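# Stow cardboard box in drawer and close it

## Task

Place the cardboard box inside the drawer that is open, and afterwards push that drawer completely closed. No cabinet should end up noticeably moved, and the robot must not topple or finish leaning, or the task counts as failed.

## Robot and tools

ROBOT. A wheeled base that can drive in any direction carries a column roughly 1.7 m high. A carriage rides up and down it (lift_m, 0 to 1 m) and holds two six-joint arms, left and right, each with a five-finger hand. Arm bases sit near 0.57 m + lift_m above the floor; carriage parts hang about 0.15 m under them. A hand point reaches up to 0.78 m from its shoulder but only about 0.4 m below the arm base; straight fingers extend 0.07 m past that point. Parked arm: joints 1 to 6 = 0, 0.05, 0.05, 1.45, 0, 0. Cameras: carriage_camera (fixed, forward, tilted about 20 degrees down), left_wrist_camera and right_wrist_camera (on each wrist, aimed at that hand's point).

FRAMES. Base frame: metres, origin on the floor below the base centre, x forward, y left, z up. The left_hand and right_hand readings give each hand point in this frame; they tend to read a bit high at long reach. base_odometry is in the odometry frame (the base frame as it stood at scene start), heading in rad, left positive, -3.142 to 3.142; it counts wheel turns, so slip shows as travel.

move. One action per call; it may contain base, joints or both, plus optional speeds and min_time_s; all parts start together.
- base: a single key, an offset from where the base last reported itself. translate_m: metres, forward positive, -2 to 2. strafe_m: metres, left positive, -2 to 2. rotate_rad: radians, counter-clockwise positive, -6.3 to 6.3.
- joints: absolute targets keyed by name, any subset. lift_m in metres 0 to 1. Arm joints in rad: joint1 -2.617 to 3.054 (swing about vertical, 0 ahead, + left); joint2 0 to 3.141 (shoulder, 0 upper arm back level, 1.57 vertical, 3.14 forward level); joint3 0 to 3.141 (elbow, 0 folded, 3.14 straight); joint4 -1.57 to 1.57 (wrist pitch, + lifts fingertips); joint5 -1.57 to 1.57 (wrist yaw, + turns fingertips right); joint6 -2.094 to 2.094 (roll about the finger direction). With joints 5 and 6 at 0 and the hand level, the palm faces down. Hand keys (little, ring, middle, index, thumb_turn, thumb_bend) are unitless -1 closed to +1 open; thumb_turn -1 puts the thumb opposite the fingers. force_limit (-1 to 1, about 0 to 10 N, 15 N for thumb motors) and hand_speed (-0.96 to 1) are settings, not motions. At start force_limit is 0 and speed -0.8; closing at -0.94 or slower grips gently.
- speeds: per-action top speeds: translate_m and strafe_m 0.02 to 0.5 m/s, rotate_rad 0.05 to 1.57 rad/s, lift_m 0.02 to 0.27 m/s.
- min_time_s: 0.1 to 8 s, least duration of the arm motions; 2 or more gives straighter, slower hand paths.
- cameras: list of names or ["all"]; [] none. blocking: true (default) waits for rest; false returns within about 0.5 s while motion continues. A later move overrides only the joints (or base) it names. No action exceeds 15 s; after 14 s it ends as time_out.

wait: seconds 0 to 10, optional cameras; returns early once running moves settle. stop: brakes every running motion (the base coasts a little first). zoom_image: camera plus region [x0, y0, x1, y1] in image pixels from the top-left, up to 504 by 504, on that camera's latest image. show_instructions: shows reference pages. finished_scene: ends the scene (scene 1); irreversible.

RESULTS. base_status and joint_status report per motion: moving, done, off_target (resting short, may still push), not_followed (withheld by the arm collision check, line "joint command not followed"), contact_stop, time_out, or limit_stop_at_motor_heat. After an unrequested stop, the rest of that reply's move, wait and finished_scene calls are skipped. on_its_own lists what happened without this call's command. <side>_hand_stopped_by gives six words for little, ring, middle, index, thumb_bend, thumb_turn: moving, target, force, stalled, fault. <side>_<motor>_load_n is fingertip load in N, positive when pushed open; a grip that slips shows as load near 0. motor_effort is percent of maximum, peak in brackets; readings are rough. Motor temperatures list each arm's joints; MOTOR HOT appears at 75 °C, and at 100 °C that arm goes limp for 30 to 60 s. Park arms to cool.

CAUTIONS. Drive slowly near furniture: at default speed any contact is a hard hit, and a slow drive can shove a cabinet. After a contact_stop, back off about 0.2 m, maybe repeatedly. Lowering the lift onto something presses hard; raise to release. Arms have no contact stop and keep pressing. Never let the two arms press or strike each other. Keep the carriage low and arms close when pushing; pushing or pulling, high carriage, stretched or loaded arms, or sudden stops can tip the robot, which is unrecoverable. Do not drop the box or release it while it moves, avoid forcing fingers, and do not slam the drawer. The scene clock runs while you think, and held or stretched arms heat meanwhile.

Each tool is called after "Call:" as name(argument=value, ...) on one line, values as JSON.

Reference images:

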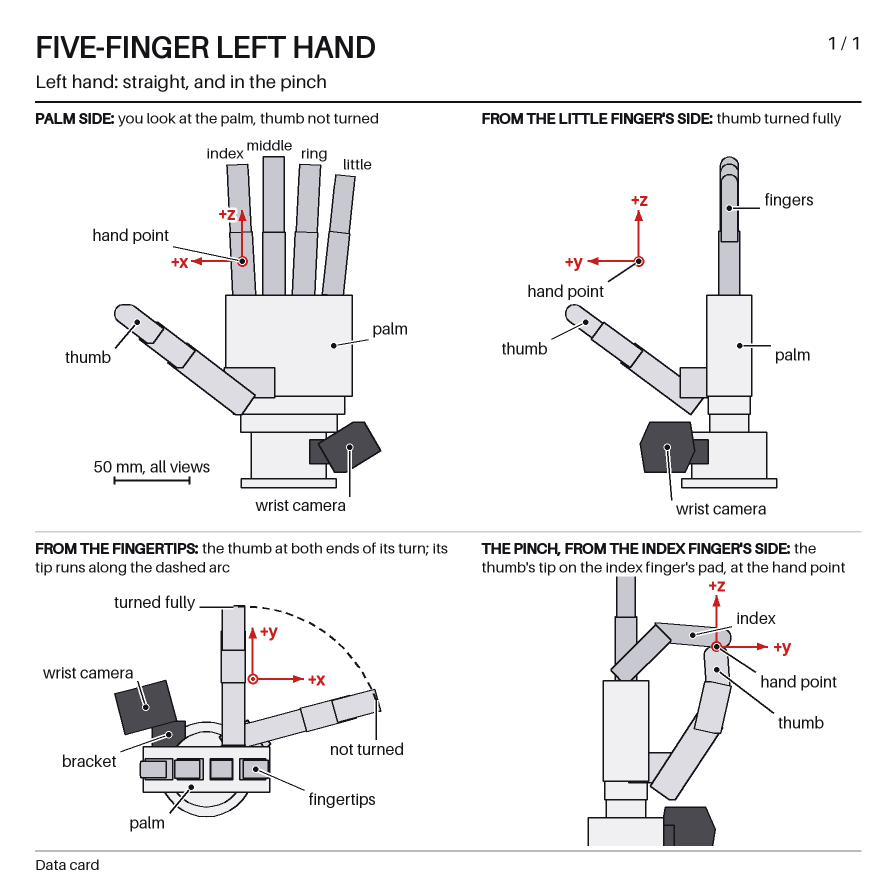

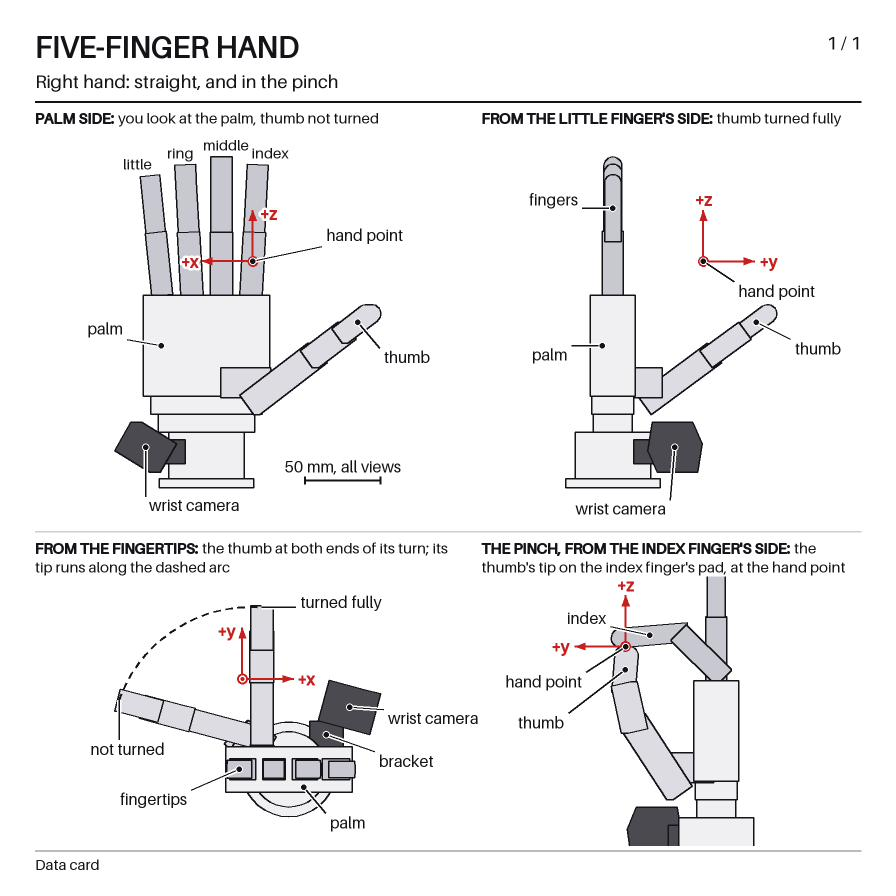

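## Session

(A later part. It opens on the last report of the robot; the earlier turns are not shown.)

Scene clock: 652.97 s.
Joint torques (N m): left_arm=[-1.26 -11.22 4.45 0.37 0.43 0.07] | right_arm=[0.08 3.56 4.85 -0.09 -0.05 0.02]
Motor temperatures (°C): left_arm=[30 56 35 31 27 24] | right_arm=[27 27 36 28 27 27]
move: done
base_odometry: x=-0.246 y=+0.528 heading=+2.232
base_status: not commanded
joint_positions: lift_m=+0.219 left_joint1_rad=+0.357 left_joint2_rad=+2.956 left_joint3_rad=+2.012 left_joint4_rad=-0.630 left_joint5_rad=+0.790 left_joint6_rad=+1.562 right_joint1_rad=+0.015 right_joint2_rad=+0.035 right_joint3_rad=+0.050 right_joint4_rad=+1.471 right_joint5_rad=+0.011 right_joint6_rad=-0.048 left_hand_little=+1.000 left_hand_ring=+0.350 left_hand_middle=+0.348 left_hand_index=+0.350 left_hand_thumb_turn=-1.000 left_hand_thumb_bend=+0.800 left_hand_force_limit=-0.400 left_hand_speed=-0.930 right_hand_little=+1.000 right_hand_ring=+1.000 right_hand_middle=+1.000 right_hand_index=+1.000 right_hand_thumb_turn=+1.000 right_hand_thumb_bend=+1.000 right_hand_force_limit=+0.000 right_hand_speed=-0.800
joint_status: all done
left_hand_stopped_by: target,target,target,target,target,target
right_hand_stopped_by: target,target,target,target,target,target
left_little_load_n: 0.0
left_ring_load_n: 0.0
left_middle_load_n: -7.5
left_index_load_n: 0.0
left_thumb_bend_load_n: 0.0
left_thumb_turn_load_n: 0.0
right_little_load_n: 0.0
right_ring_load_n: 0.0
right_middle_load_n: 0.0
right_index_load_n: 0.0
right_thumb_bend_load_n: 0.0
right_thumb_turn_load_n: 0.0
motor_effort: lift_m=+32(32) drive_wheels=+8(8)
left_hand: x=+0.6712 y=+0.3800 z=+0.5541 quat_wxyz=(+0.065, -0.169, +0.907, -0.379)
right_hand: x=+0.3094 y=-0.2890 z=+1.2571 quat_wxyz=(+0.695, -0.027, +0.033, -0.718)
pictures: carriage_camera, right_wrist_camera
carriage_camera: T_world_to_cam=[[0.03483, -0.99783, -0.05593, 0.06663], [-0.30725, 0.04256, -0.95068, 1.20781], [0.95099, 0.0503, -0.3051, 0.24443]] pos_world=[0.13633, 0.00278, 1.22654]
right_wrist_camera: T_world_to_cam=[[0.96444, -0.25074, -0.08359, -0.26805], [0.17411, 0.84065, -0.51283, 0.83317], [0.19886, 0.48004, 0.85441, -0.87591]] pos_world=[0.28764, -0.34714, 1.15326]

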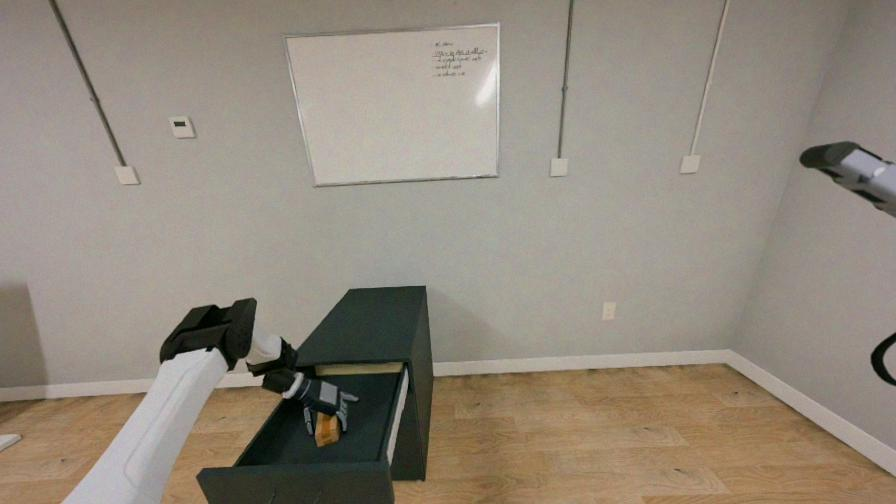

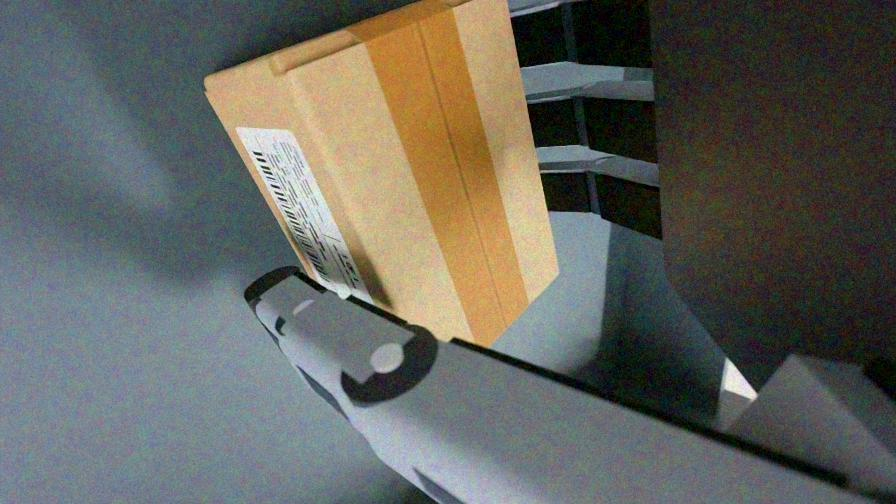

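Call:
move(joints={"left_hand_index": 0.8, "left_hand_middle": 0.8, "left_hand_ring": 0.8, "left_hand_thumb_bend": 1.0, "left_hand_speed": -0.8})

Call:
move(joints={"lift_m": 0.29}, speeds={"lift_m": 0.05}, cameras=["right_wrist_camera", "carriage_camera"])

Call:
zoom_image(camera="carriage_camera", region=[200, 280, 424, 504])

Scene clock: 660.53 s.
Joint torques (N m): left_arm=[-0.75 -11.48 4.4 0.28 0.43 0.04] | right_arm=[0.17 3.38 4.82 -0.12 -0.04 0.04]
Motor temperatures (°C): left_arm=[30 56 35 31 27 24] | right_arm=[27 27 36 28 27 27]
move: done
base_odometry: x=-0.246 y=+0.528 heading=+2.232
base_status: not commanded
joint_positions: lift_m=+0.219 left_joint1_rad=+0.354 left_joint2_rad=+2.956 left_joint3_rad=+2.012 left_joint4_rad=-0.625 left_joint5_rad=+0.790 left_joint6_rad=+1.563 right_joint1_rad=+0.015 right_joint2_rad=+0.035 right_joint3_rad=+0.050 right_joint4_rad=+1.471 right_joint5_rad=+0.011 right_joint6_rad=-0.048 left_hand_little=+1.000 left_hand_ring=+0.800 left_hand_middle=+0.800 left_hand_index=+0.800 left_hand_thumb_turn=-1.000 left_hand_thumb_bend=+1.000 left_hand_force_limit=-0.400 left_hand_speed=-0.800 right_hand_little=+1.000 right_hand_ring=+1.000 right_hand_middle=+1.000 right_hand_index=+1.000 right_hand_thumb_turn=+1.000 right_hand_thumb_bend=+1.000 right_hand_force_limit=+0.000 right_hand_speed=-0.800
joint_status: all done
left_hand_stopped_by: target,target,target,target,target,target
right_hand_stopped_by: target,target,target,target,target,target
left_little_load_n: 0.0
left_ring_load_n: 0.0
left_middle_load_n: 0.0
left_index_load_n: 0.0
left_thumb_bend_load_n: 0.0
left_thumb_turn_load_n: 0.0
right_little_load_n: 0.0
right_ring_load_n: 0.0
right_middle_load_n: 0.0
right_index_load_n: 0.0
right_thumb_bend_load_n: 0.0
right_thumb_turn_load_n: 0.0
motor_effort: lift_m=+32(32) drive_wheels=+8(8)
left_hand: x=+0.6728 y=+0.3788 z=+0.5539 quat_wxyz=(+0.067, -0.166, +0.908, -0.379)
right_hand: x=+0.3094 y=-0.2890 z=+1.2571 quat_wxyz=(+0.695, -0.027, +0.033, -0.718)
pictures: none

Scene clock: 662.27 s.
Joint torques (N m): left_arm=[-0.75 -11.36 4.44 0.31 0.45 0.05] | right_arm=[0.09 3.4 4.94 -0.08 -0.04 0.05]
Motor temperatures (°C): left_arm=[30 56 35 31 27 24] | right_arm=[27 27 36 28 27 27]
move: done
base_odometry: x=-0.246 y=+0.528 heading=+2.232
base_status: not commanded
joint_positions: lift_m=+0.290 left_joint1_rad=+0.354 left_joint2_rad=+2.959 left_joint3_rad=+2.012 left_joint4_rad=-0.625 left_joint5_rad=+0.788 left_joint6_rad=+1.563 right_joint1_rad=+0.015 right_joint2_rad=+0.035 right_joint3_rad=+0.050 right_joint4_rad=+1.471 right_joint5_rad=+0.011 right_joint6_rad=-0.048 left_hand_little=+1.000 left_hand_ring=+0.800 left_hand_middle=+0.800 left_hand_index=+0.800 left_hand_thumb_turn=-1.000 left_hand_thumb_bend=+1.000 left_hand_force_limit=-0.400 left_hand_speed=-0.800 right_hand_little=+1.000 right_hand_ring=+1.000 right_hand_middle=+1.000 right_hand_index=+1.000 right_hand_thumb_turn=+1.000 right_hand_thumb_bend=+1.000 right_hand_force_limit=+0.000 right_hand_speed=-0.800
joint_status: all done
left_hand_stopped_by: target,target,target,target,target,target
right_hand_stopped_by: target,target,target,target,target,target
left_little_load_n: 0.0
left_ring_load_n: 0.0
left_middle_load_n: 0.0
left_index_load_n: 0.0
left_thumb_bend_load_n: 0.0
left_thumb_turn_load_n: 0.0
right_little_load_n: 0.0
right_ring_load_n: 0.0
right_middle_load_n: 0.0
right_index_load_n: 0.0
right_thumb_bend_load_n: -0.5
right_thumb_turn_load_n: 0.0
motor_effort: lift_m=+31(40) drive_wheels=+8(8)
left_hand: x=+0.6715 y=+0.3787 z=+0.6231 quat_wxyz=(+0.066, -0.166, +0.908, -0.378)
right_hand: x=+0.3094 y=-0.2890 z=+1.3277 quat_wxyz=(+0.695, -0.027, +0.033, -0.718)
pictures: carriage_camera, right_wrist_camera
carriage_camera: T_world_to_cam=[[0.03483, -0.99783, -0.05593, 0.07058], [-0.30725, 0.04256, -0.95068, 1.27493], [0.95099, 0.0503, -0.3051, 0.26597]] pos_world=[0.13633, 0.00278, 1.29714]
right_wrist_camera: T_world_to_cam=[[0.96444, -0.25074, -0.08359, -0.26215], [0.17411, 0.84065, -0.51283, 0.86938], [0.19886, 0.48004, 0.85441, -0.93624]] pos_world=[0.28764, -0.34714, 1.22386]

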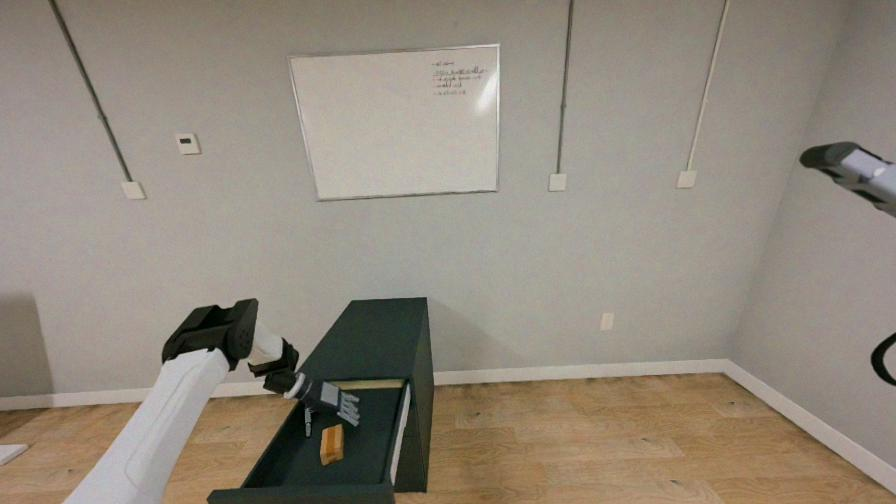

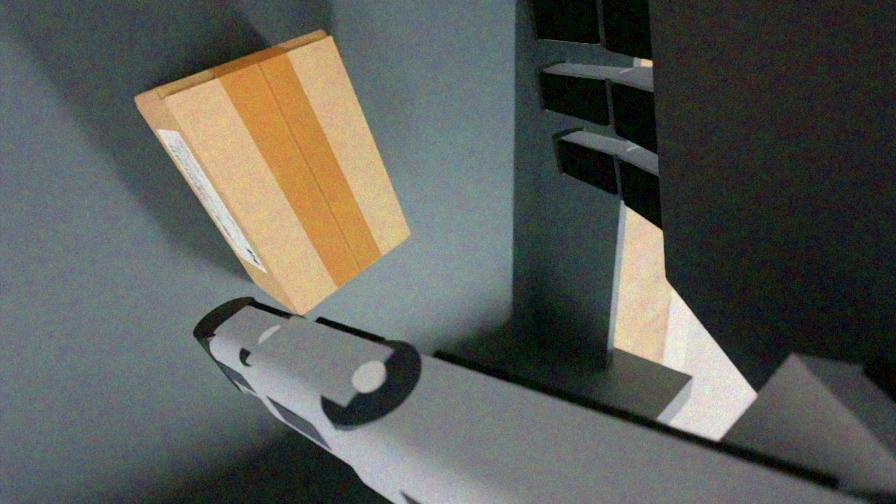

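Scaled by 2.250 from the camera's image (finer frame: 1280x720).

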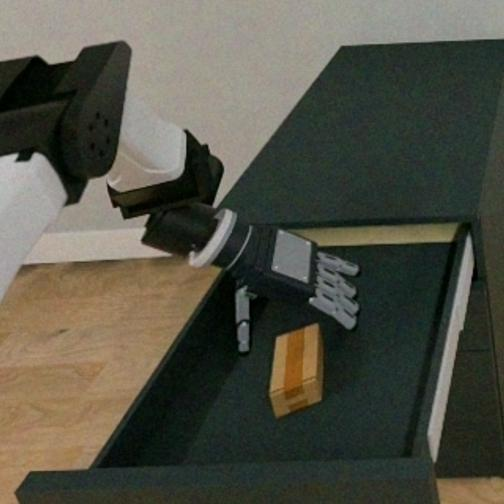

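Call:
move(joints={"lift_m": 0.5}, speeds={"lift_m": 0.12})

Call:
move(base={"translate_m": -0.15}, speeds={"translate_m": 0.15})

Call:
move(joints={"left_joint1_rad": 0.239, "left_joint2_rad": 3.021, "left_joint3_rad": 1.44, "left_joint4_rad": 0.01, "left_joint5_rad": 0, "left_joint6_rad": 0.239, "left_hand_index": 1, "left_hand_middle": 1, "left_hand_ring": 1}, min_time_s=3.5, cameras=["right_wrist_camera", "carriage_camera"])

Scene clock: 717.93 s.
Joint torques (N m): left_arm=[-0.79 -12.08 4.21 0.34 0.45 0.04] | right_arm=[0.08 3.49 4.85 -0.09 -0.09 0.05]
move: done
base_odometry: x=-0.246 y=+0.528 heading=+2.232
base_status: not commanded
joint_positions: lift_m=+0.500 left_joint1_rad=+0.354 left_joint2_rad=+2.963 left_joint3_rad=+2.012 left_joint4_rad=-0.624 left_joint5_rad=+0.786 left_joint6_rad=+1.563 right_joint1_rad=+0.015 right_joint2_rad=+0.035 right_joint3_rad=+0.050 right_joint4_rad=+1.471 right_joint5_rad=+0.011 right_joint6_rad=-0.048 left_hand_little=+1.000 left_hand_ring=+0.800 left_hand_middle=+0.800 left_hand_index=+0.800 left_hand_thumb_turn=-1.000 left_hand_thumb_bend=+1.000 left_hand_force_limit=-0.400 left_hand_speed=-0.800 right_hand_little=+1.000 right_hand_ring=+1.000 right_hand_middle=+1.000 right_hand_index=+1.000 right_hand_thumb_turn=+1.000 right_hand_thumb_bend=+1.000 right_hand_force_limit=+0.000 right_hand_speed=-0.800
joint_status: all done
left_hand_stopped_by: target,target,target,target,target,target
right_hand_stopped_by: target,target,target,target,target,target
left_little_load_n: 0.0
left_ring_load_n: -0.5
left_middle_load_n: -0.5
left_index_load_n: 0.0
left_thumb_bend_load_n: 0.0
left_thumb_turn_load_n: 0.0
right_little_load_n: 0.0
right_ring_load_n: 0.5
right_middle_load_n: 0.0
right_index_load_n: 0.0
right_thumb_bend_load_n: 0.0
right_thumb_turn_load_n: 0.0
motor_effort: lift_m=+30(40) drive_wheels=+8(9)
left_hand: x=+0.6701 y=+0.3786 z=+0.8311 quat_wxyz=(+0.064, -0.167, +0.908, -0.378)
right_hand: x=+0.3094 y=-0.2890 z=+1.5378 quat_wxyz=(+0.695, -0.027, +0.033, -0.718)
pictures: none

Scene clock: 719.93 s.
Joint torques (N m): left_arm=[-0.68 -11.96 4.37 0.29 0.47 0.04] | right_arm=[0.13 3.34 4.83 -0.07 -0.04 0.05]
move: done
base_odometry: x=-0.154 y=+0.409 heading=+2.232
base_status: done
joint_positions: lift_m=+0.500 left_joint1_rad=+0.352 left_joint2_rad=+2.963 left_joint3_rad=+2.012 left_joint4_rad=-0.623 left_joint5_rad=+0.786 left_joint6_rad=+1.563 right_joint1_rad=+0.015 right_joint2_rad=+0.035 right_joint3_rad=+0.050 right_joint4_rad=+1.469 right_joint5_rad=+0.011 right_joint6_rad=-0.048 left_hand_little=+1.000 left_hand_ring=+0.800 left_hand_middle=+0.800 left_hand_index=+0.800 left_hand_thumb_turn=-1.000 left_hand_thumb_bend=+1.000 left_hand_force_limit=-0.400 left_hand_speed=-0.800 right_hand_little=+1.000 right_hand_ring=+1.000 right_hand_middle=+1.000 right_hand_index=+1.000 right_hand_thumb_turn=+1.000 right_hand_thumb_bend=+1.000 right_hand_force_limit=+0.000 right_hand_speed=-0.800
joint_status: not commanded
left_hand_stopped_by: target,target,target,target,target,target
right_hand_stopped_by: target,target,target,target,target,target
left_little_load_n: 0.0
left_ring_load_n: 0.0
left_middle_load_n: 0.0
left_index_load_n: 0.5
left_thumb_bend_load_n: 0.0
left_thumb_turn_load_n: 0.0
right_little_load_n: 0.0
right_ring_load_n: 0.0
right_middle_load_n: 0.0
right_index_load_n: 0.0
right_thumb_bend_load_n: 0.0
right_thumb_turn_load_n: 0.0
motor_effort: lift_m=+31(31) drive_wheels=-2(16)
left_hand: x=+0.6704 y=+0.3778 z=+0.8311 quat_wxyz=(+0.064, -0.166, +0.909, -0.378)
right_hand: x=+0.3098 y=-0.2890 z=+1.5376 quat_wxyz=(+0.695, -0.027, +0.033, -0.718)
pictures: none

Scene clock: 723.73 s.
Joint torques (N m): left_arm=[-0.85 -8.54 1.1 0.37 -0.16 -0.21] | right_arm=[0.02 3.34 4.86 -0.06 -0.03 0.04]
move: done
base_odometry: x=-0.154 y=+0.409 heading=+2.232
base_status: not commanded
joint_positions: lift_m=+0.500 left_joint1_rad=+0.248 left_joint2_rad=+3.010 left_joint3_rad=+1.447 left_joint4_rad=-0.001 left_joint5_rad=+0.010 left_joint6_rad=+0.252 right_joint1_rad=+0.015 right_joint2_rad=+0.035 right_joint3_rad=+0.050 right_joint4_rad=+1.469 right_joint5_rad=+0.011 right_joint6_rad=-0.048 left_hand_little=+1.000 left_hand_ring=+1.000 left_hand_middle=+1.000 left_hand_index=+1.000 left_hand_thumb_turn=-1.000 left_hand_thumb_bend=+1.000 left_hand_force_limit=-0.400 left_hand_speed=-0.800 right_hand_little=+1.000 right_hand_ring=+1.000 right_hand_middle=+1.000 right_hand_index=+1.000 right_hand_thumb_turn=+1.000 right_hand_thumb_bend=+1.000 right_hand_force_limit=+0.000 right_hand_speed=-0.800
joint_status: all done
left_hand_stopped_by: target,target,target,target,target,target
right_hand_stopped_by: target,target,target,target,target,target
left_little_load_n: 0.0
left_ring_load_n: -0.5
left_middle_load_n: 0.0
left_index_load_n: 0.0
left_thumb_bend_load_n: 0.0
left_thumb_turn_load_n: 0.0
right_little_load_n: 0.0
right_ring_load_n: 0.0
right_middle_load_n: 0.0
right_index_load_n: 0.0
right_thumb_bend_load_n: 0.0
right_thumb_turn_load_n: 0.0
motor_effort: lift_m=+30(31) drive_wheels=-2(3)
left_hand: x=+0.5008 y=+0.3684 z=+0.7240 quat_wxyz=(+0.000, -0.706, +0.708, -0.006)
right_hand: x=+0.3098 y=-0.2890 z=+1.5376 quat_wxyz=(+0.695, -0.027, +0.033, -0.718)
pictures: carriage_camera, right_wrist_camera
carriage_camera: T_world_to_cam=[[0.03483, -0.99783, -0.05593, 0.08233], [-0.30725, 0.04256, -0.95068, 1.47467], [0.95099, 0.0503, -0.3051, 0.33006]] pos_world=[0.13633, 0.00278, 1.50724]
right_wrist_camera: T_world_to_cam=[[0.96431, -0.25072, -0.08507, -0.24262], [0.1733, 0.84063, -0.51314, 0.9777], [0.20017, 0.48008, 0.85408, -1.1156]] pos_world=[0.28784, -0.34714, 1.43386]

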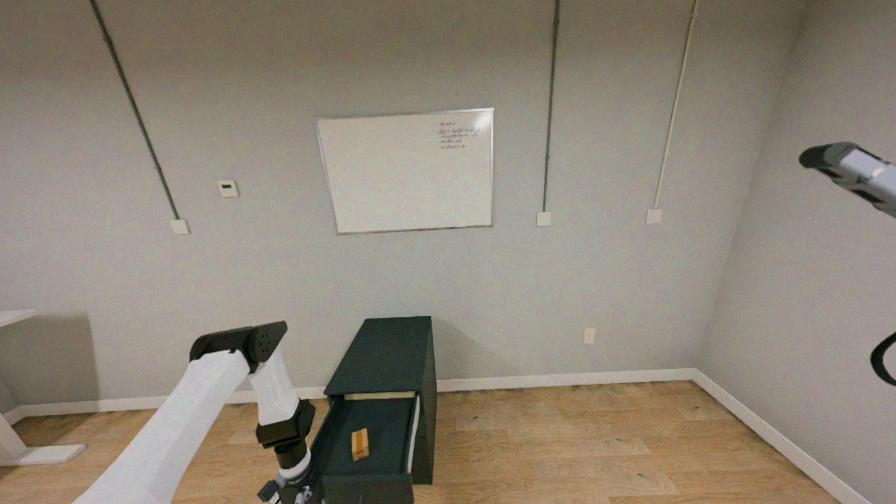

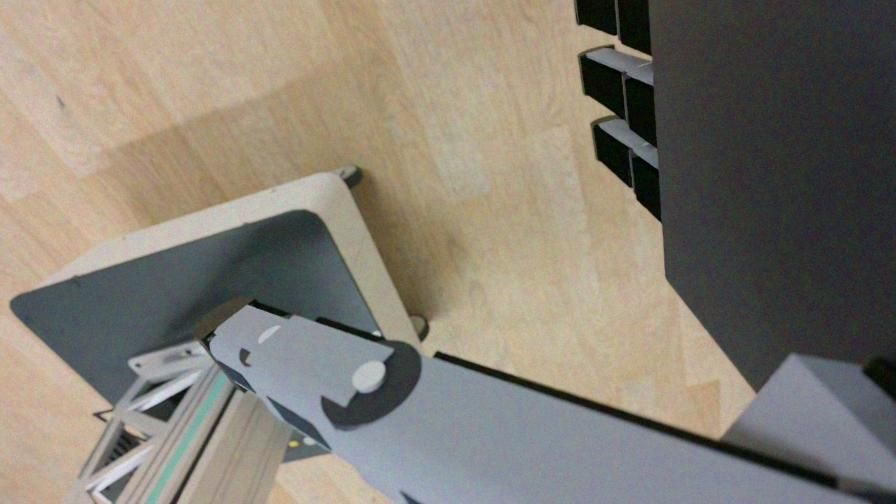

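Call:
move(base={"translate_m": -0.3}, speeds={"translate_m": 0.2}, joints={"lift_m": 0.24, "left_joint1_rad": 0.7}, cameras=["carriage_camera"])

Call:
zoom_image(camera="carriage_camera", region=[300, 300, 500, 500])

Scene clock: 752.07 s.
Joint torques (N m): left_arm=[0.38 -9.66 1.09 0.27 -0.07 -0.17] | right_arm=[0.2 3.51 4.92 -0.05 -0.07 0.03]
Motor temperatures (°C): left_arm=[29 51 34 31 27 24] | right_arm=[27 27 36 28 27 27]
move: done
base_odometry: x=+0.030 y=+0.172 heading=+2.232
base_status: done
joint_positions: lift_m=+0.240 left_joint1_rad=+0.697 left_joint2_rad=+3.022 left_joint3_rad=+1.446 left_joint4_rad=+0.009 left_joint5_rad=+0.001 left_joint6_rad=+0.250 right_joint1_rad=+0.015 right_joint2_rad=+0.035 right_joint3_rad=+0.050 right_joint4_rad=+1.469 right_joint5_rad=+0.011 right_joint6_rad=-0.048 left_hand_little=+1.000 left_hand_ring=+1.000 left_hand_middle=+1.000 left_hand_index=+1.000 left_hand_thumb_turn=-1.000 left_hand_thumb_bend=+1.000 left_hand_force_limit=-0.400 left_hand_speed=-0.800 right_hand_little=+1.000 right_hand_ring=+1.000 right_hand_middle=+1.000 right_hand_index=+1.000 right_hand_thumb_turn=+1.000 right_hand_thumb_bend=+1.000 right_hand_force_limit=+0.000 right_hand_speed=-0.800
joint_status: all done
left_hand_stopped_by: target,target,target,target,target,target
right_hand_stopped_by: target,target,target,target,target,target
left_little_load_n: 0.0
left_ring_load_n: 0.0
left_middle_load_n: 0.0
left_index_load_n: 0.0
left_thumb_bend_load_n: 0.0
left_thumb_turn_load_n: 0.0
right_little_load_n: 0.0
right_ring_load_n: 0.0
right_middle_load_n: 0.0
right_index_load_n: 0.0
right_thumb_bend_load_n: 0.0
right_thumb_turn_load_n: 0.0
motor_effort: lift_m=+25(27) drive_wheels=-3(15)
left_hand: x=+0.4471 y=+0.4814 z=+0.4606 quat_wxyz=(+0.002, -0.846, +0.533, -0.001)
right_hand: x=+0.3098 y=-0.2890 z=+1.2781 quat_wxyz=(+0.695, -0.027, +0.033, -0.718)
carriage_camera: T_world_to_cam=[[0.03483, -0.99783, -0.05593, 0.06782], [-0.30725, 0.04256, -0.95068, 1.22797], [0.95099, 0.0503, -0.3051, 0.25089]] pos_world=[0.13633, 0.00278, 1.24774]

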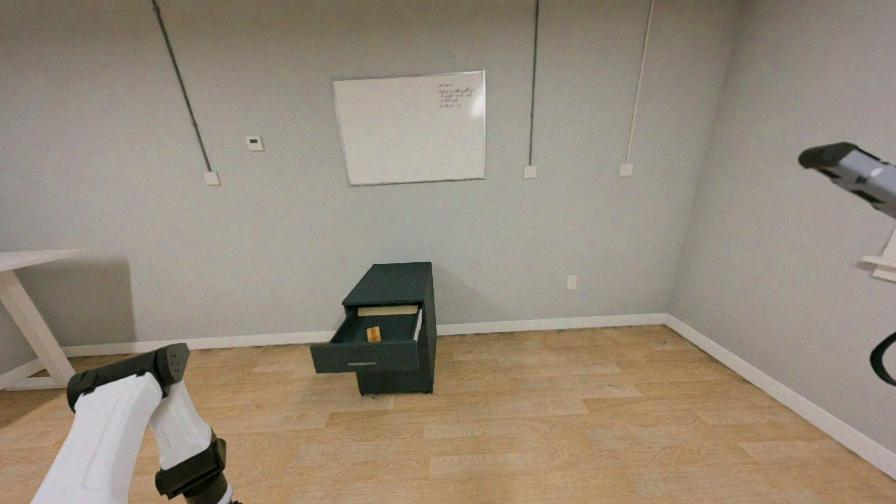

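Scaled by 2.520 from the camera's image (finer frame: 1280x720).

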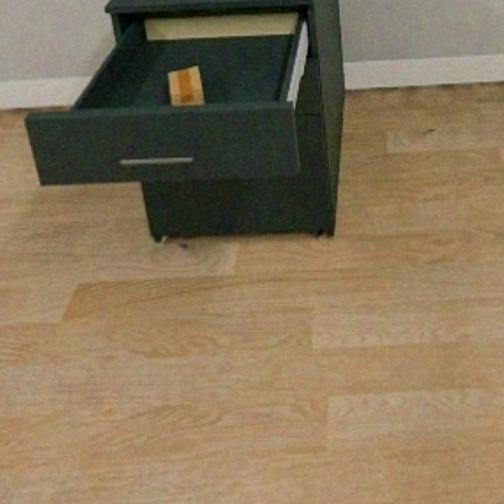

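Call:
move(joints={"lift_m": 0.232, "left_joint1_rad": 0.245}, min_time_s=2)

Call:
move(base={"translate_m": 0.33}, speeds={"translate_m": 0.15}, cameras=["carriage_camera"])

Call:
zoom_image(camera="carriage_camera", region=[200, 280, 424, 504])

Scene clock: 777.63 s.
Joint torques (N m): left_arm=[-0.69 -9.57 1.17 0.22 -0.07 -0.17] | right_arm=[0.18 3.38 4.92 -0.09 -0.05 0.05]
move: done
base_odometry: x=+0.030 y=+0.172 heading=+2.232
base_status: not commanded
joint_positions: lift_m=+0.232 left_joint1_rad=+0.253 left_joint2_rad=+3.024 left_joint3_rad=+1.446 left_joint4_rad=+0.009 left_joint5_rad=+0.001 left_joint6_rad=+0.250 right_joint1_rad=+0.015 right_joint2_rad=+0.035 right_joint3_rad=+0.050 right_joint4_rad=+1.470 right_joint5_rad=+0.011 right_joint6_rad=-0.048 left_hand_little=+1.000 left_hand_ring=+1.000 left_hand_middle=+1.000 left_hand_index=+1.000 left_hand_thumb_turn=-1.000 left_hand_thumb_bend=+1.000 left_hand_force_limit=-0.400 left_hand_speed=-0.800 right_hand_little=+1.000 right_hand_ring=+1.000 right_hand_middle=+1.000 right_hand_index=+1.000 right_hand_thumb_turn=+1.000 right_hand_thumb_bend=+1.000 right_hand_force_limit=+0.000 right_hand_speed=-0.800
joint_status: all done
left_hand_stopped_by: target,target,target,target,target,target
right_hand_stopped_by: target,target,target,target,target,target
left_little_load_n: 0.0
left_ring_load_n: 0.0
left_middle_load_n: 0.0
left_index_load_n: 0.0
left_thumb_bend_load_n: 0.0
left_thumb_turn_load_n: 0.0
right_little_load_n: 0.0
right_ring_load_n: 0.0
right_middle_load_n: 0.0
right_index_load_n: 0.0
right_thumb_bend_load_n: 0.0
right_thumb_turn_load_n: 0.0
motor_effort: lift_m=+25(26) drive_wheels=-2(3)
left_hand: x=+0.4956 y=+0.3702 z=+0.4520 quat_wxyz=(+0.000, -0.708, +0.706, -0.001)
right_hand: x=+0.3097 y=-0.2890 z=+1.2702 quat_wxyz=(+0.695, -0.027, +0.033, -0.718)
pictures: none

Scene clock: 780.73 s.
Joint torques (N m): left_arm=[-0.68 -9.48 2.17 0.34 -0.06 -0.18] | right_arm=[0.02 3.52 4.9 -0.09 -0.06 0.02]
move: done
base_odometry: x=-0.173 y=+0.433 heading=+2.233
base_status: done
joint_positions: lift_m=+0.232 left_joint1_rad=+0.253 left_joint2_rad=+3.024 left_joint3_rad=+1.432 left_joint4_rad=-0.003 left_joint5_rad=+0.001 left_joint6_rad=+0.250 right_joint1_rad=+0.015 right_joint2_rad=+0.035 right_joint3_rad=+0.050 right_joint4_rad=+1.470 right_joint5_rad=+0.011 right_joint6_rad=-0.048 left_hand_little=+1.000 left_hand_ring=+1.000 left_hand_middle=+1.000 left_hand_index=+1.000 left_hand_thumb_turn=-1.000 left_hand_thumb_bend=+1.000 left_hand_force_limit=-0.400 left_hand_speed=-0.800 right_hand_little=+1.000 right_hand_ring=+1.000 right_hand_middle=+1.000 right_hand_index=+1.000 right_hand_thumb_turn=+1.000 right_hand_thumb_bend=+1.000 right_hand_force_limit=+0.000 right_hand_speed=-0.800
joint_status: not commanded
left_hand_stopped_by: target,target,target,target,target,target
right_hand_stopped_by: target,target,target,target,target,target
left_little_load_n: 0.0
left_ring_load_n: 0.0
left_middle_load_n: 0.0
left_index_load_n: 0.0
left_thumb_bend_load_n: 0.0
left_thumb_turn_load_n: 0.0
right_little_load_n: 0.0
right_ring_load_n: 0.0
right_middle_load_n: 0.0
right_index_load_n: 0.0
right_thumb_bend_load_n: -0.5
right_thumb_turn_load_n: 0.0
motor_effort: lift_m=+25(26) drive_wheels=-8(15)
left_hand: x=+0.4857 y=+0.3676 z=+0.4530 quat_wxyz=(-0.011, -0.708, +0.706, +0.006)
right_hand: x=+0.3097 y=-0.2890 z=+1.2702 quat_wxyz=(+0.695, -0.027, +0.033, -0.718)
carriage_camera: T_world_to_cam=[[0.03483, -0.99783, -0.05593, 0.06737], [-0.30725, 0.04256, -0.95068, 1.22036], [0.95099, 0.0503, -0.3051, 0.24845]] pos_world=[0.13633, 0.00278, 1.23974]

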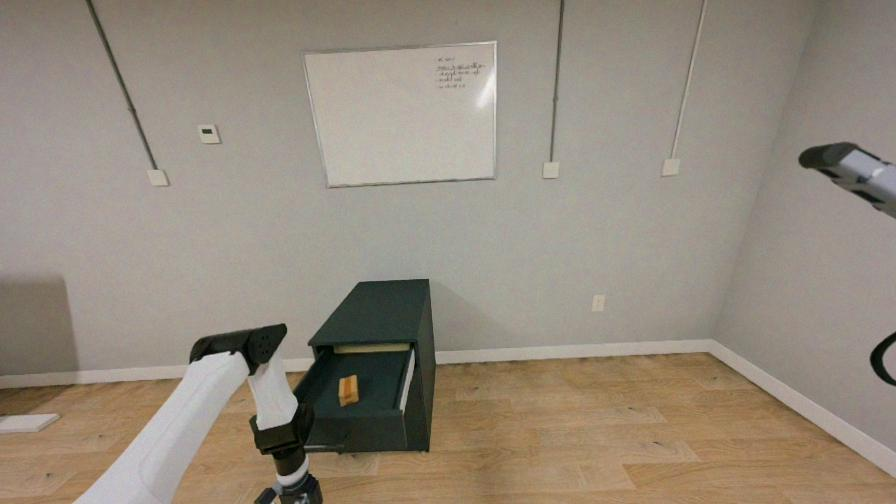

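Scaled by 2.250 from the camera's image (finer frame: 1280x720).

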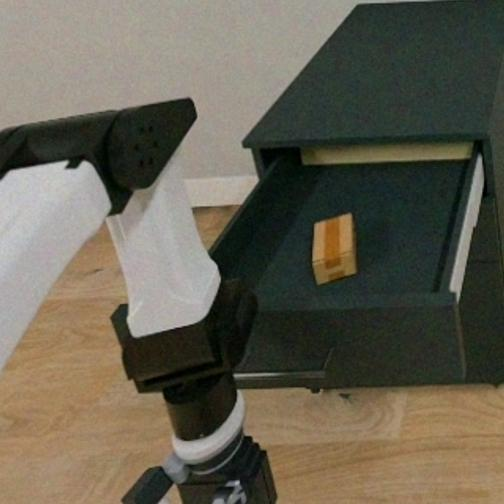

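Call:
move(base={"translate_m": -0.12}, speeds={"translate_m": 0.1})

Call:
move(joints={"left_joint4_rad": 0.27, "lift_m": 0.238}, min_time_s=1.5)

Call:
move(base={"translate_m": 0.1}, speeds={"translate_m": 0.06}, cameras=["carriage_camera"])

Call:
zoom_image(camera="carriage_camera", region=[200, 280, 424, 504])

Scene clock: 803.13 s.
Joint torques (N m): left_arm=[-0.64 -9.42 2.06 0.29 -0.08 -0.18] | right_arm=[0.08 3.32 4.81 -0.06 -0.06 0.05]
move: done
base_odometry: x=-0.100 y=+0.338 heading=+2.233
base_status: done
joint_positions: lift_m=+0.232 left_joint1_rad=+0.252 left_joint2_rad=+3.024 left_joint3_rad=+1.432 left_joint4_rad=+0.005 left_joint5_rad=+0.001 left_joint6_rad=+0.250 right_joint1_rad=+0.015 right_joint2_rad=+0.035 right_joint3_rad=+0.050 right_joint4_rad=+1.469 right_joint5_rad=+0.011 right_joint6_rad=-0.048 left_hand_little=+1.000 left_hand_ring=+1.000 left_hand_middle=+1.000 left_hand_index=+1.000 left_hand_thumb_turn=-1.000 left_hand_thumb_bend=+1.000 left_hand_force_limit=-0.400 left_hand_speed=-0.800 right_hand_little=+1.000 right_hand_ring=+1.000 right_hand_middle=+1.000 right_hand_index=+1.000 right_hand_thumb_turn=+1.000 right_hand_thumb_bend=+1.000 right_hand_force_limit=+0.000 right_hand_speed=-0.800
joint_status: not commanded
left_hand_stopped_by: target,target,target,target,target,target
right_hand_stopped_by: target,target,target,target,target,target
left_little_load_n: 0.0
left_ring_load_n: 0.0
left_middle_load_n: 0.0
left_index_load_n: 0.0
left_thumb_bend_load_n: 0.0
left_thumb_turn_load_n: 0.0
right_little_load_n: 0.0
right_ring_load_n: 0.0
right_middle_load_n: 0.0
right_index_load_n: 0.0
right_thumb_bend_load_n: -0.5
right_thumb_turn_load_n: 0.0
motor_effort: lift_m=+25(26) drive_wheels=-11(19)
left_hand: x=+0.4877 y=+0.3679 z=+0.4525 quat_wxyz=(-0.007, -0.708, +0.706, +0.004)
right_hand: x=+0.3100 y=-0.2890 z=+1.2701 quat_wxyz=(+0.695, -0.028, +0.033, -0.718)
pictures: none

Scene clock: 804.93 s.
Joint torques (N m): left_arm=[-0.53 -10.03 2.41 0.86 -0.02 -0.15] | right_arm=[0.13 3.36 4.88 -0.06 -0.07 0.05]
move: done
base_odometry: x=-0.100 y=+0.338 heading=+2.233
base_status: not commanded
joint_positions: lift_m=+0.238 left_joint1_rad=+0.252 left_joint2_rad=+3.025 left_joint3_rad=+1.434 left_joint4_rad=+0.256 left_joint5_rad=+0.001 left_joint6_rad=+0.250 right_joint1_rad=+0.015 right_joint2_rad=+0.035 right_joint3_rad=+0.050 right_joint4_rad=+1.469 right_joint5_rad=+0.011 right_joint6_rad=-0.048 left_hand_little=+1.000 left_hand_ring=+1.000 left_hand_middle=+1.000 left_hand_index=+1.000 left_hand_thumb_turn=-1.000 left_hand_thumb_bend=+1.000 left_hand_force_limit=-0.400 left_hand_speed=-0.800 right_hand_little=+1.000 right_hand_ring=+1.000 right_hand_middle=+1.000 right_hand_index=+1.000 right_hand_thumb_turn=+1.000 right_hand_thumb_bend=+1.000 right_hand_force_limit=+0.000 right_hand_speed=-0.800
joint_status: all done
left_hand_stopped_by: target,target,target,target,target,target
right_hand_stopped_by: target,target,target,target,target,target
left_little_load_n: 0.0
left_ring_load_n: 0.0
left_middle_load_n: 0.0
left_index_load_n: 0.0
left_thumb_bend_load_n: 0.0
left_thumb_turn_load_n: 0.0
right_little_load_n: 0.0
right_ring_load_n: 0.0
right_middle_load_n: 0.0
right_index_load_n: 0.0
right_thumb_bend_load_n: 0.0
right_thumb_turn_load_n: 0.0
motor_effort: lift_m=+31(39) drive_wheels=-11(11)
left_hand: x=+0.5549 y=+0.3852 z=+0.4488 quat_wxyz=(+0.101, -0.703, +0.702, -0.060)
right_hand: x=+0.3100 y=-0.2890 z=+1.2756 quat_wxyz=(+0.695, -0.028, +0.033, -0.718)
pictures: none

Scene clock: 807.13 s.
Joint torques (N m): left_arm=[-0.65 -9.95 2.4 0.82 -0.03 -0.17] | right_arm=[-0.01 3.49 4.81 -0.06 -0.05 0.02]
move: done
base_odometry: x=-0.161 y=+0.417 heading=+2.234
base_status: done
joint_positions: lift_m=+0.238 left_joint1_rad=+0.252 left_joint2_rad=+3.025 left_joint3_rad=+1.434 left_joint4_rad=+0.261 left_joint5_rad=+0.001 left_joint6_rad=+0.250 right_joint1_rad=+0.015 right_joint2_rad=+0.035 right_joint3_rad=+0.050 right_joint4_rad=+1.470 right_joint5_rad=+0.011 right_joint6_rad=-0.048 left_hand_little=+1.000 left_hand_ring=+1.000 left_hand_middle=+1.000 left_hand_index=+1.000 left_hand_thumb_turn=-1.000 left_hand_thumb_bend=+1.000 left_hand_force_limit=-0.400 left_hand_speed=-0.800 right_hand_little=+1.000 right_hand_ring=+1.000 right_hand_middle=+1.000 right_hand_index=+1.000 right_hand_thumb_turn=+1.000 right_hand_thumb_bend=+1.000 right_hand_force_limit=+0.000 right_hand_speed=-0.800
joint_status: not commanded
left_hand_stopped_by: target,target,target,target,target,target
right_hand_stopped_by: target,target,target,target,target,target
left_little_load_n: 0.0
left_ring_load_n: 0.0
left_middle_load_n: 0.0
left_index_load_n: 0.0
left_thumb_bend_load_n: 0.0
left_thumb_turn_load_n: 0.0
right_little_load_n: 0.0
right_ring_load_n: 0.0
right_middle_load_n: 0.0
right_index_load_n: 0.0
right_thumb_bend_load_n: 0.0
right_thumb_turn_load_n: 0.0
motor_effort: lift_m=+30(31) drive_wheels=+6(14)
left_hand: x=+0.5561 y=+0.3855 z=+0.4488 quat_wxyz=(+0.103, -0.703, +0.701, -0.061)
right_hand: x=+0.3097 y=-0.2890 z=+1.2757 quat_wxyz=(+0.695, -0.027, +0.033, -0.718)
carriage_camera: T_world_to_cam=[[0.03483, -0.99783, -0.05593, 0.06768], [-0.30725, 0.04256, -0.95068, 1.22559], [0.95099, 0.0503, -0.3051, 0.25013]] pos_world=[0.13633, 0.00278, 1.24524]

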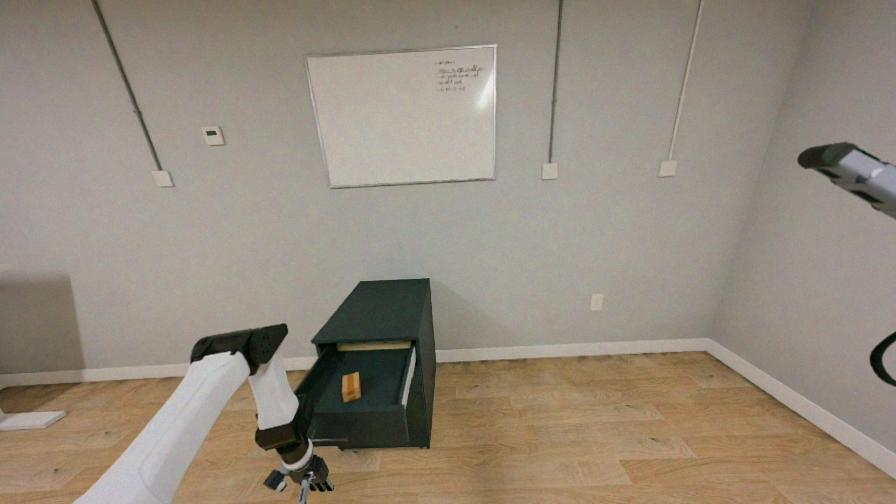

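Scaled by 2.250 from the camera's image (finer frame: 1280x720).

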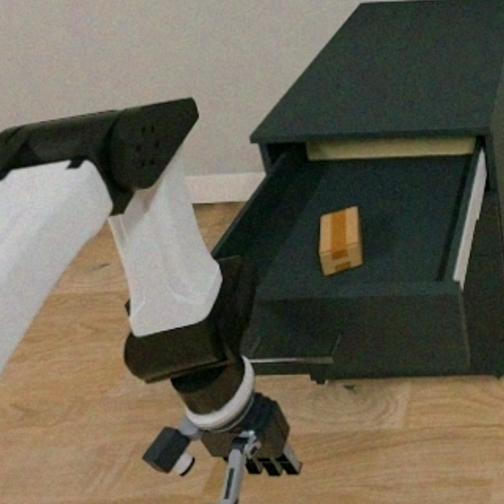

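Call:
move(base={"translate_m": 0.1}, speeds={"translate_m": 0.06}, cameras=["carriage_camera"])

Call:
zoom_image(camera="carriage_camera", region=[200, 280, 424, 504])

Scene clock: 818.23 s.
Joint torques (N m): left_arm=[-0.66 -10.13 2.76 1.25 0.04 -0.12] | right_arm=[0.02 3.44 4.82 -0.09 -0.06 0.03]
move: done
base_odometry: x=-0.223 y=+0.495 heading=+2.234
base_status: done
joint_positions: lift_m=+0.238 left_joint1_rad=+0.252 left_joint2_rad=+3.029 left_joint3_rad=+1.428 left_joint4_rad=+0.214 left_joint5_rad=-0.009 left_joint6_rad=+0.246 right_joint1_rad=+0.015 right_joint2_rad=+0.035 right_joint3_rad=+0.050 right_joint4_rad=+1.470 right_joint5_rad=+0.011 right_joint6_rad=-0.048 left_hand_little=+1.000 left_hand_ring=+1.000 left_hand_middle=+1.000 left_hand_index=+1.000 left_hand_thumb_turn=-1.000 left_hand_thumb_bend=+1.000 left_hand_force_limit=-0.400 left_hand_speed=-0.800 right_hand_little=+1.000 right_hand_ring=+1.000 right_hand_middle=+1.000 right_hand_index=+1.000 right_hand_thumb_turn=+1.000 right_hand_thumb_bend=+1.000 right_hand_force_limit=+0.000 right_hand_speed=-0.800
joint_status: not commanded
left_hand_stopped_by: target,target,target,target,target,target
right_hand_stopped_by: target,target,target,target,target,target
left_little_load_n: 0.0
left_ring_load_n: 0.0
left_middle_load_n: 0.0
left_index_load_n: 0.0
left_thumb_bend_load_n: 0.0
left_thumb_turn_load_n: 0.0
right_little_load_n: 0.0
right_ring_load_n: 0.0
right_middle_load_n: 0.0
right_index_load_n: 0.0
right_thumb_bend_load_n: 0.0
right_thumb_turn_load_n: 0.0
motor_effort: lift_m=+31(31) drive_wheels=+6(18)
left_hand: x=+0.5381 y=+0.3824 z=+0.4475 quat_wxyz=(+0.081, -0.707, +0.702, -0.043)
right_hand: x=+0.3096 y=-0.2890 z=+1.2757 quat_wxyz=(+0.695, -0.027, +0.033, -0.718)
carriage_camera: T_world_to_cam=[[0.03483, -0.99783, -0.05593, 0.06768], [-0.30725, 0.04256, -0.95068, 1.22559], [0.95099, 0.0503, -0.3051, 0.25013]] pos_world=[0.13633, 0.00278, 1.24524]

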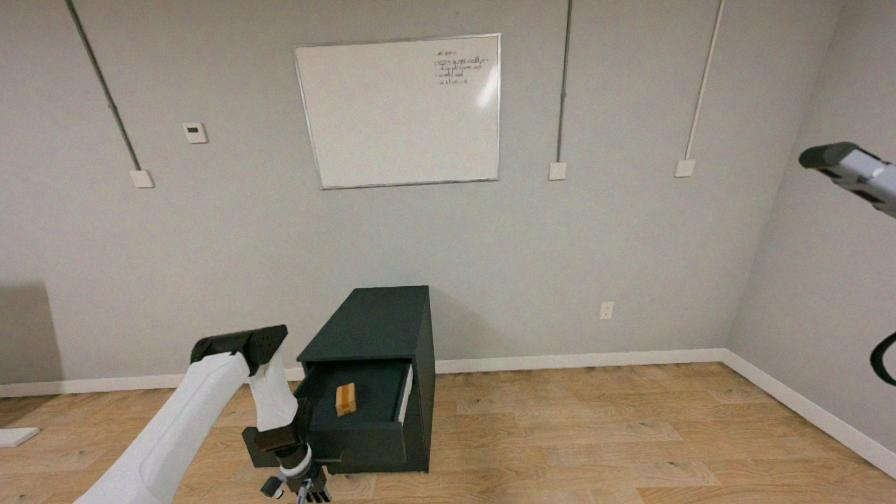

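Scaled by 2.250 from the camera's image (finer frame: 1280x720).

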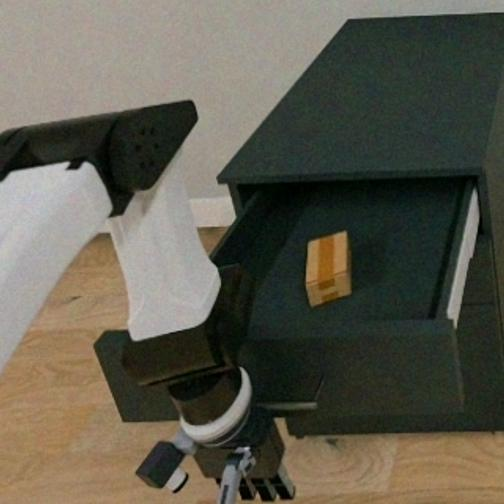

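Call:
move(base={"translate_m": 0.12}, speeds={"translate_m": 0.06}, cameras=["carriage_camera"])

Call:
zoom_image(camera="carriage_camera", region=[200, 280, 424, 504])

Scene clock: 834.17 s.
Joint torques (N m): left_arm=[-0.66 -10.35 2.97 1.29 0.04 -0.11] | right_arm=[0.05 3.37 4.93 -0.08 -0.06 0.06]
move: done
base_odometry: x=-0.297 y=+0.590 heading=+2.235
base_status: done
joint_positions: lift_m=+0.238 left_joint1_rad=+0.252 left_joint2_rad=+3.029 left_joint3_rad=+1.424 left_joint4_rad=+0.211 left_joint5_rad=-0.009 left_joint6_rad=+0.246 right_joint1_rad=+0.015 right_joint2_rad=+0.035 right_joint3_rad=+0.050 right_joint4_rad=+1.470 right_joint5_rad=+0.011 right_joint6_rad=-0.048 left_hand_little=+1.000 left_hand_ring=+1.000 left_hand_middle=+1.000 left_hand_index=+1.000 left_hand_thumb_turn=-1.000 left_hand_thumb_bend=+1.000 left_hand_force_limit=-0.400 left_hand_speed=-0.800 right_hand_little=+1.000 right_hand_ring=+1.000 right_hand_middle=+1.000 right_hand_index=+1.000 right_hand_thumb_turn=+1.000 right_hand_thumb_bend=+1.000 right_hand_force_limit=+0.000 right_hand_speed=-0.800
joint_status: not commanded
left_hand_stopped_by: target,target,target,target,target,target
right_hand_stopped_by: target,target,target,target,target,target
left_little_load_n: 0.0
left_ring_load_n: 0.0
left_middle_load_n: 0.0
left_index_load_n: 0.0
left_thumb_bend_load_n: 0.0
left_thumb_turn_load_n: 0.0
right_little_load_n: 0.0
right_ring_load_n: 0.0
right_middle_load_n: 0.0
right_index_load_n: -0.5
right_thumb_bend_load_n: 0.0
right_thumb_turn_load_n: 0.0
motor_effort: lift_m=+30(31) drive_wheels=+6(18)
left_hand: x=+0.5355 y=+0.3818 z=+0.4474 quat_wxyz=(+0.078, -0.707, +0.702, -0.041)
right_hand: x=+0.3096 y=-0.2889 z=+1.2757 quat_wxyz=(+0.695, -0.027, +0.033, -0.718)
carriage_camera: T_world_to_cam=[[0.03483, -0.99783, -0.05593, 0.06768], [-0.30725, 0.04256, -0.95068, 1.22559], [0.95099, 0.0503, -0.3051, 0.25013]] pos_world=[0.13633, 0.00278, 1.24524]

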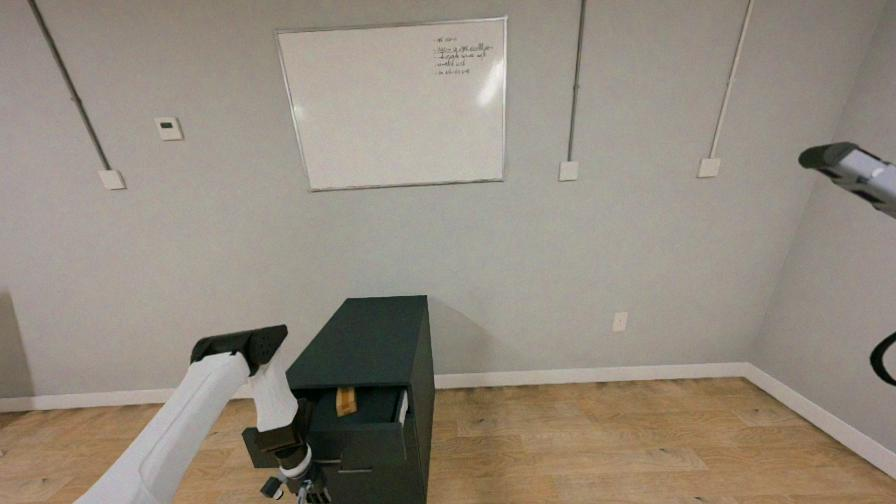

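Scaled by 2.250 from the camera's image (finer frame: 1280x720).

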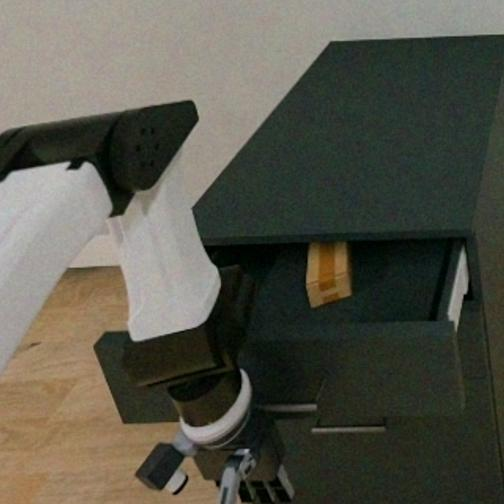

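Call:
move(base={"translate_m": 0.06}, speeds={"translate_m": 0.05}, cameras=["carriage_camera"])

Call:
zoom_image(camera="carriage_camera", region=[200, 280, 424, 504])

Scene clock: 845.27 s.
Joint torques (N m): left_arm=[-0.39 -10.29 3.04 1.31 0.02 -0.09] | right_arm=[0.24 3.41 4.82 -0.1 -0.06 0.06]
move: done
base_odometry: x=-0.335 y=+0.637 heading=+2.236
base_status: done
joint_positions: lift_m=+0.238 left_joint1_rad=+0.252 left_joint2_rad=+3.029 left_joint3_rad=+1.424 left_joint4_rad=+0.211 left_joint5_rad=-0.009 left_joint6_rad=+0.246 right_joint1_rad=+0.015 right_joint2_rad=+0.035 right_joint3_rad=+0.050 right_joint4_rad=+1.470 right_joint5_rad=+0.011 right_joint6_rad=-0.048 left_hand_little=+1.000 left_hand_ring=+1.000 left_hand_middle=+1.000 left_hand_index=+1.000 left_hand_thumb_turn=-1.000 left_hand_thumb_bend=+1.000 left_hand_force_limit=-0.400 left_hand_speed=-0.800 right_hand_little=+1.000 right_hand_ring=+1.000 right_hand_middle=+1.000 right_hand_index=+1.000 right_hand_thumb_turn=+1.000 right_hand_thumb_bend=+1.000 right_hand_force_limit=+0.000 right_hand_speed=-0.800
joint_status: not commanded
left_hand_stopped_by: target,target,target,target,target,target
right_hand_stopped_by: target,target,target,target,target,target
left_little_load_n: 0.0
left_ring_load_n: 0.0
left_middle_load_n: 0.0
left_index_load_n: 0.0
left_thumb_bend_load_n: -0.5
left_thumb_turn_load_n: 0.0
right_little_load_n: 0.0
right_ring_load_n: 0.0
right_middle_load_n: 0.0
right_index_load_n: 0.0
right_thumb_bend_load_n: 0.0
right_thumb_turn_load_n: 0.0
motor_effort: lift_m=+30(31) drive_wheels=-7(19)
left_hand: x=+0.5357 y=+0.3817 z=+0.4474 quat_wxyz=(+0.078, -0.707, +0.702, -0.042)
right_hand: x=+0.3096 y=-0.2889 z=+1.2757 quat_wxyz=(+0.695, -0.027, +0.033, -0.718)
carriage_camera: T_world_to_cam=[[0.03483, -0.99783, -0.05593, 0.06768], [-0.30725, 0.04256, -0.95068, 1.22559], [0.95099, 0.0503, -0.3051, 0.25013]] pos_world=[0.13633, 0.00278, 1.24524]

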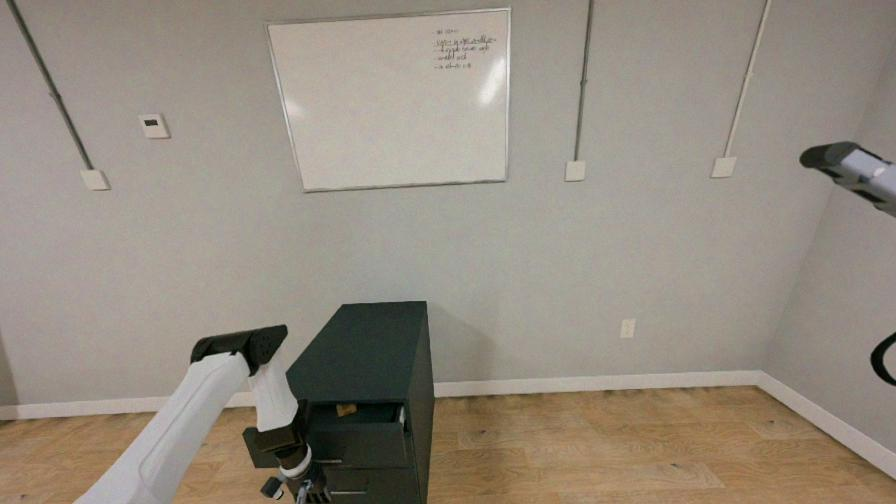

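Scaled by 2.250 from the camera's image (finer frame: 1280x720).

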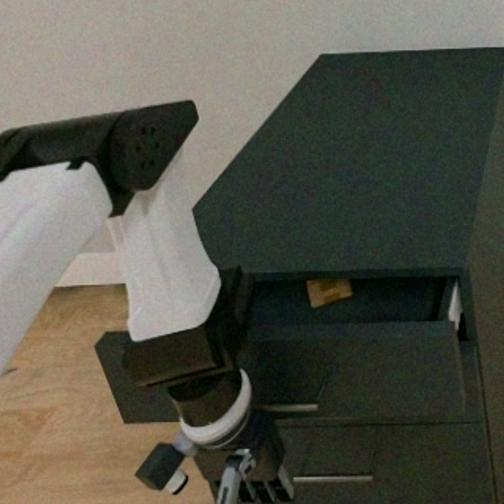

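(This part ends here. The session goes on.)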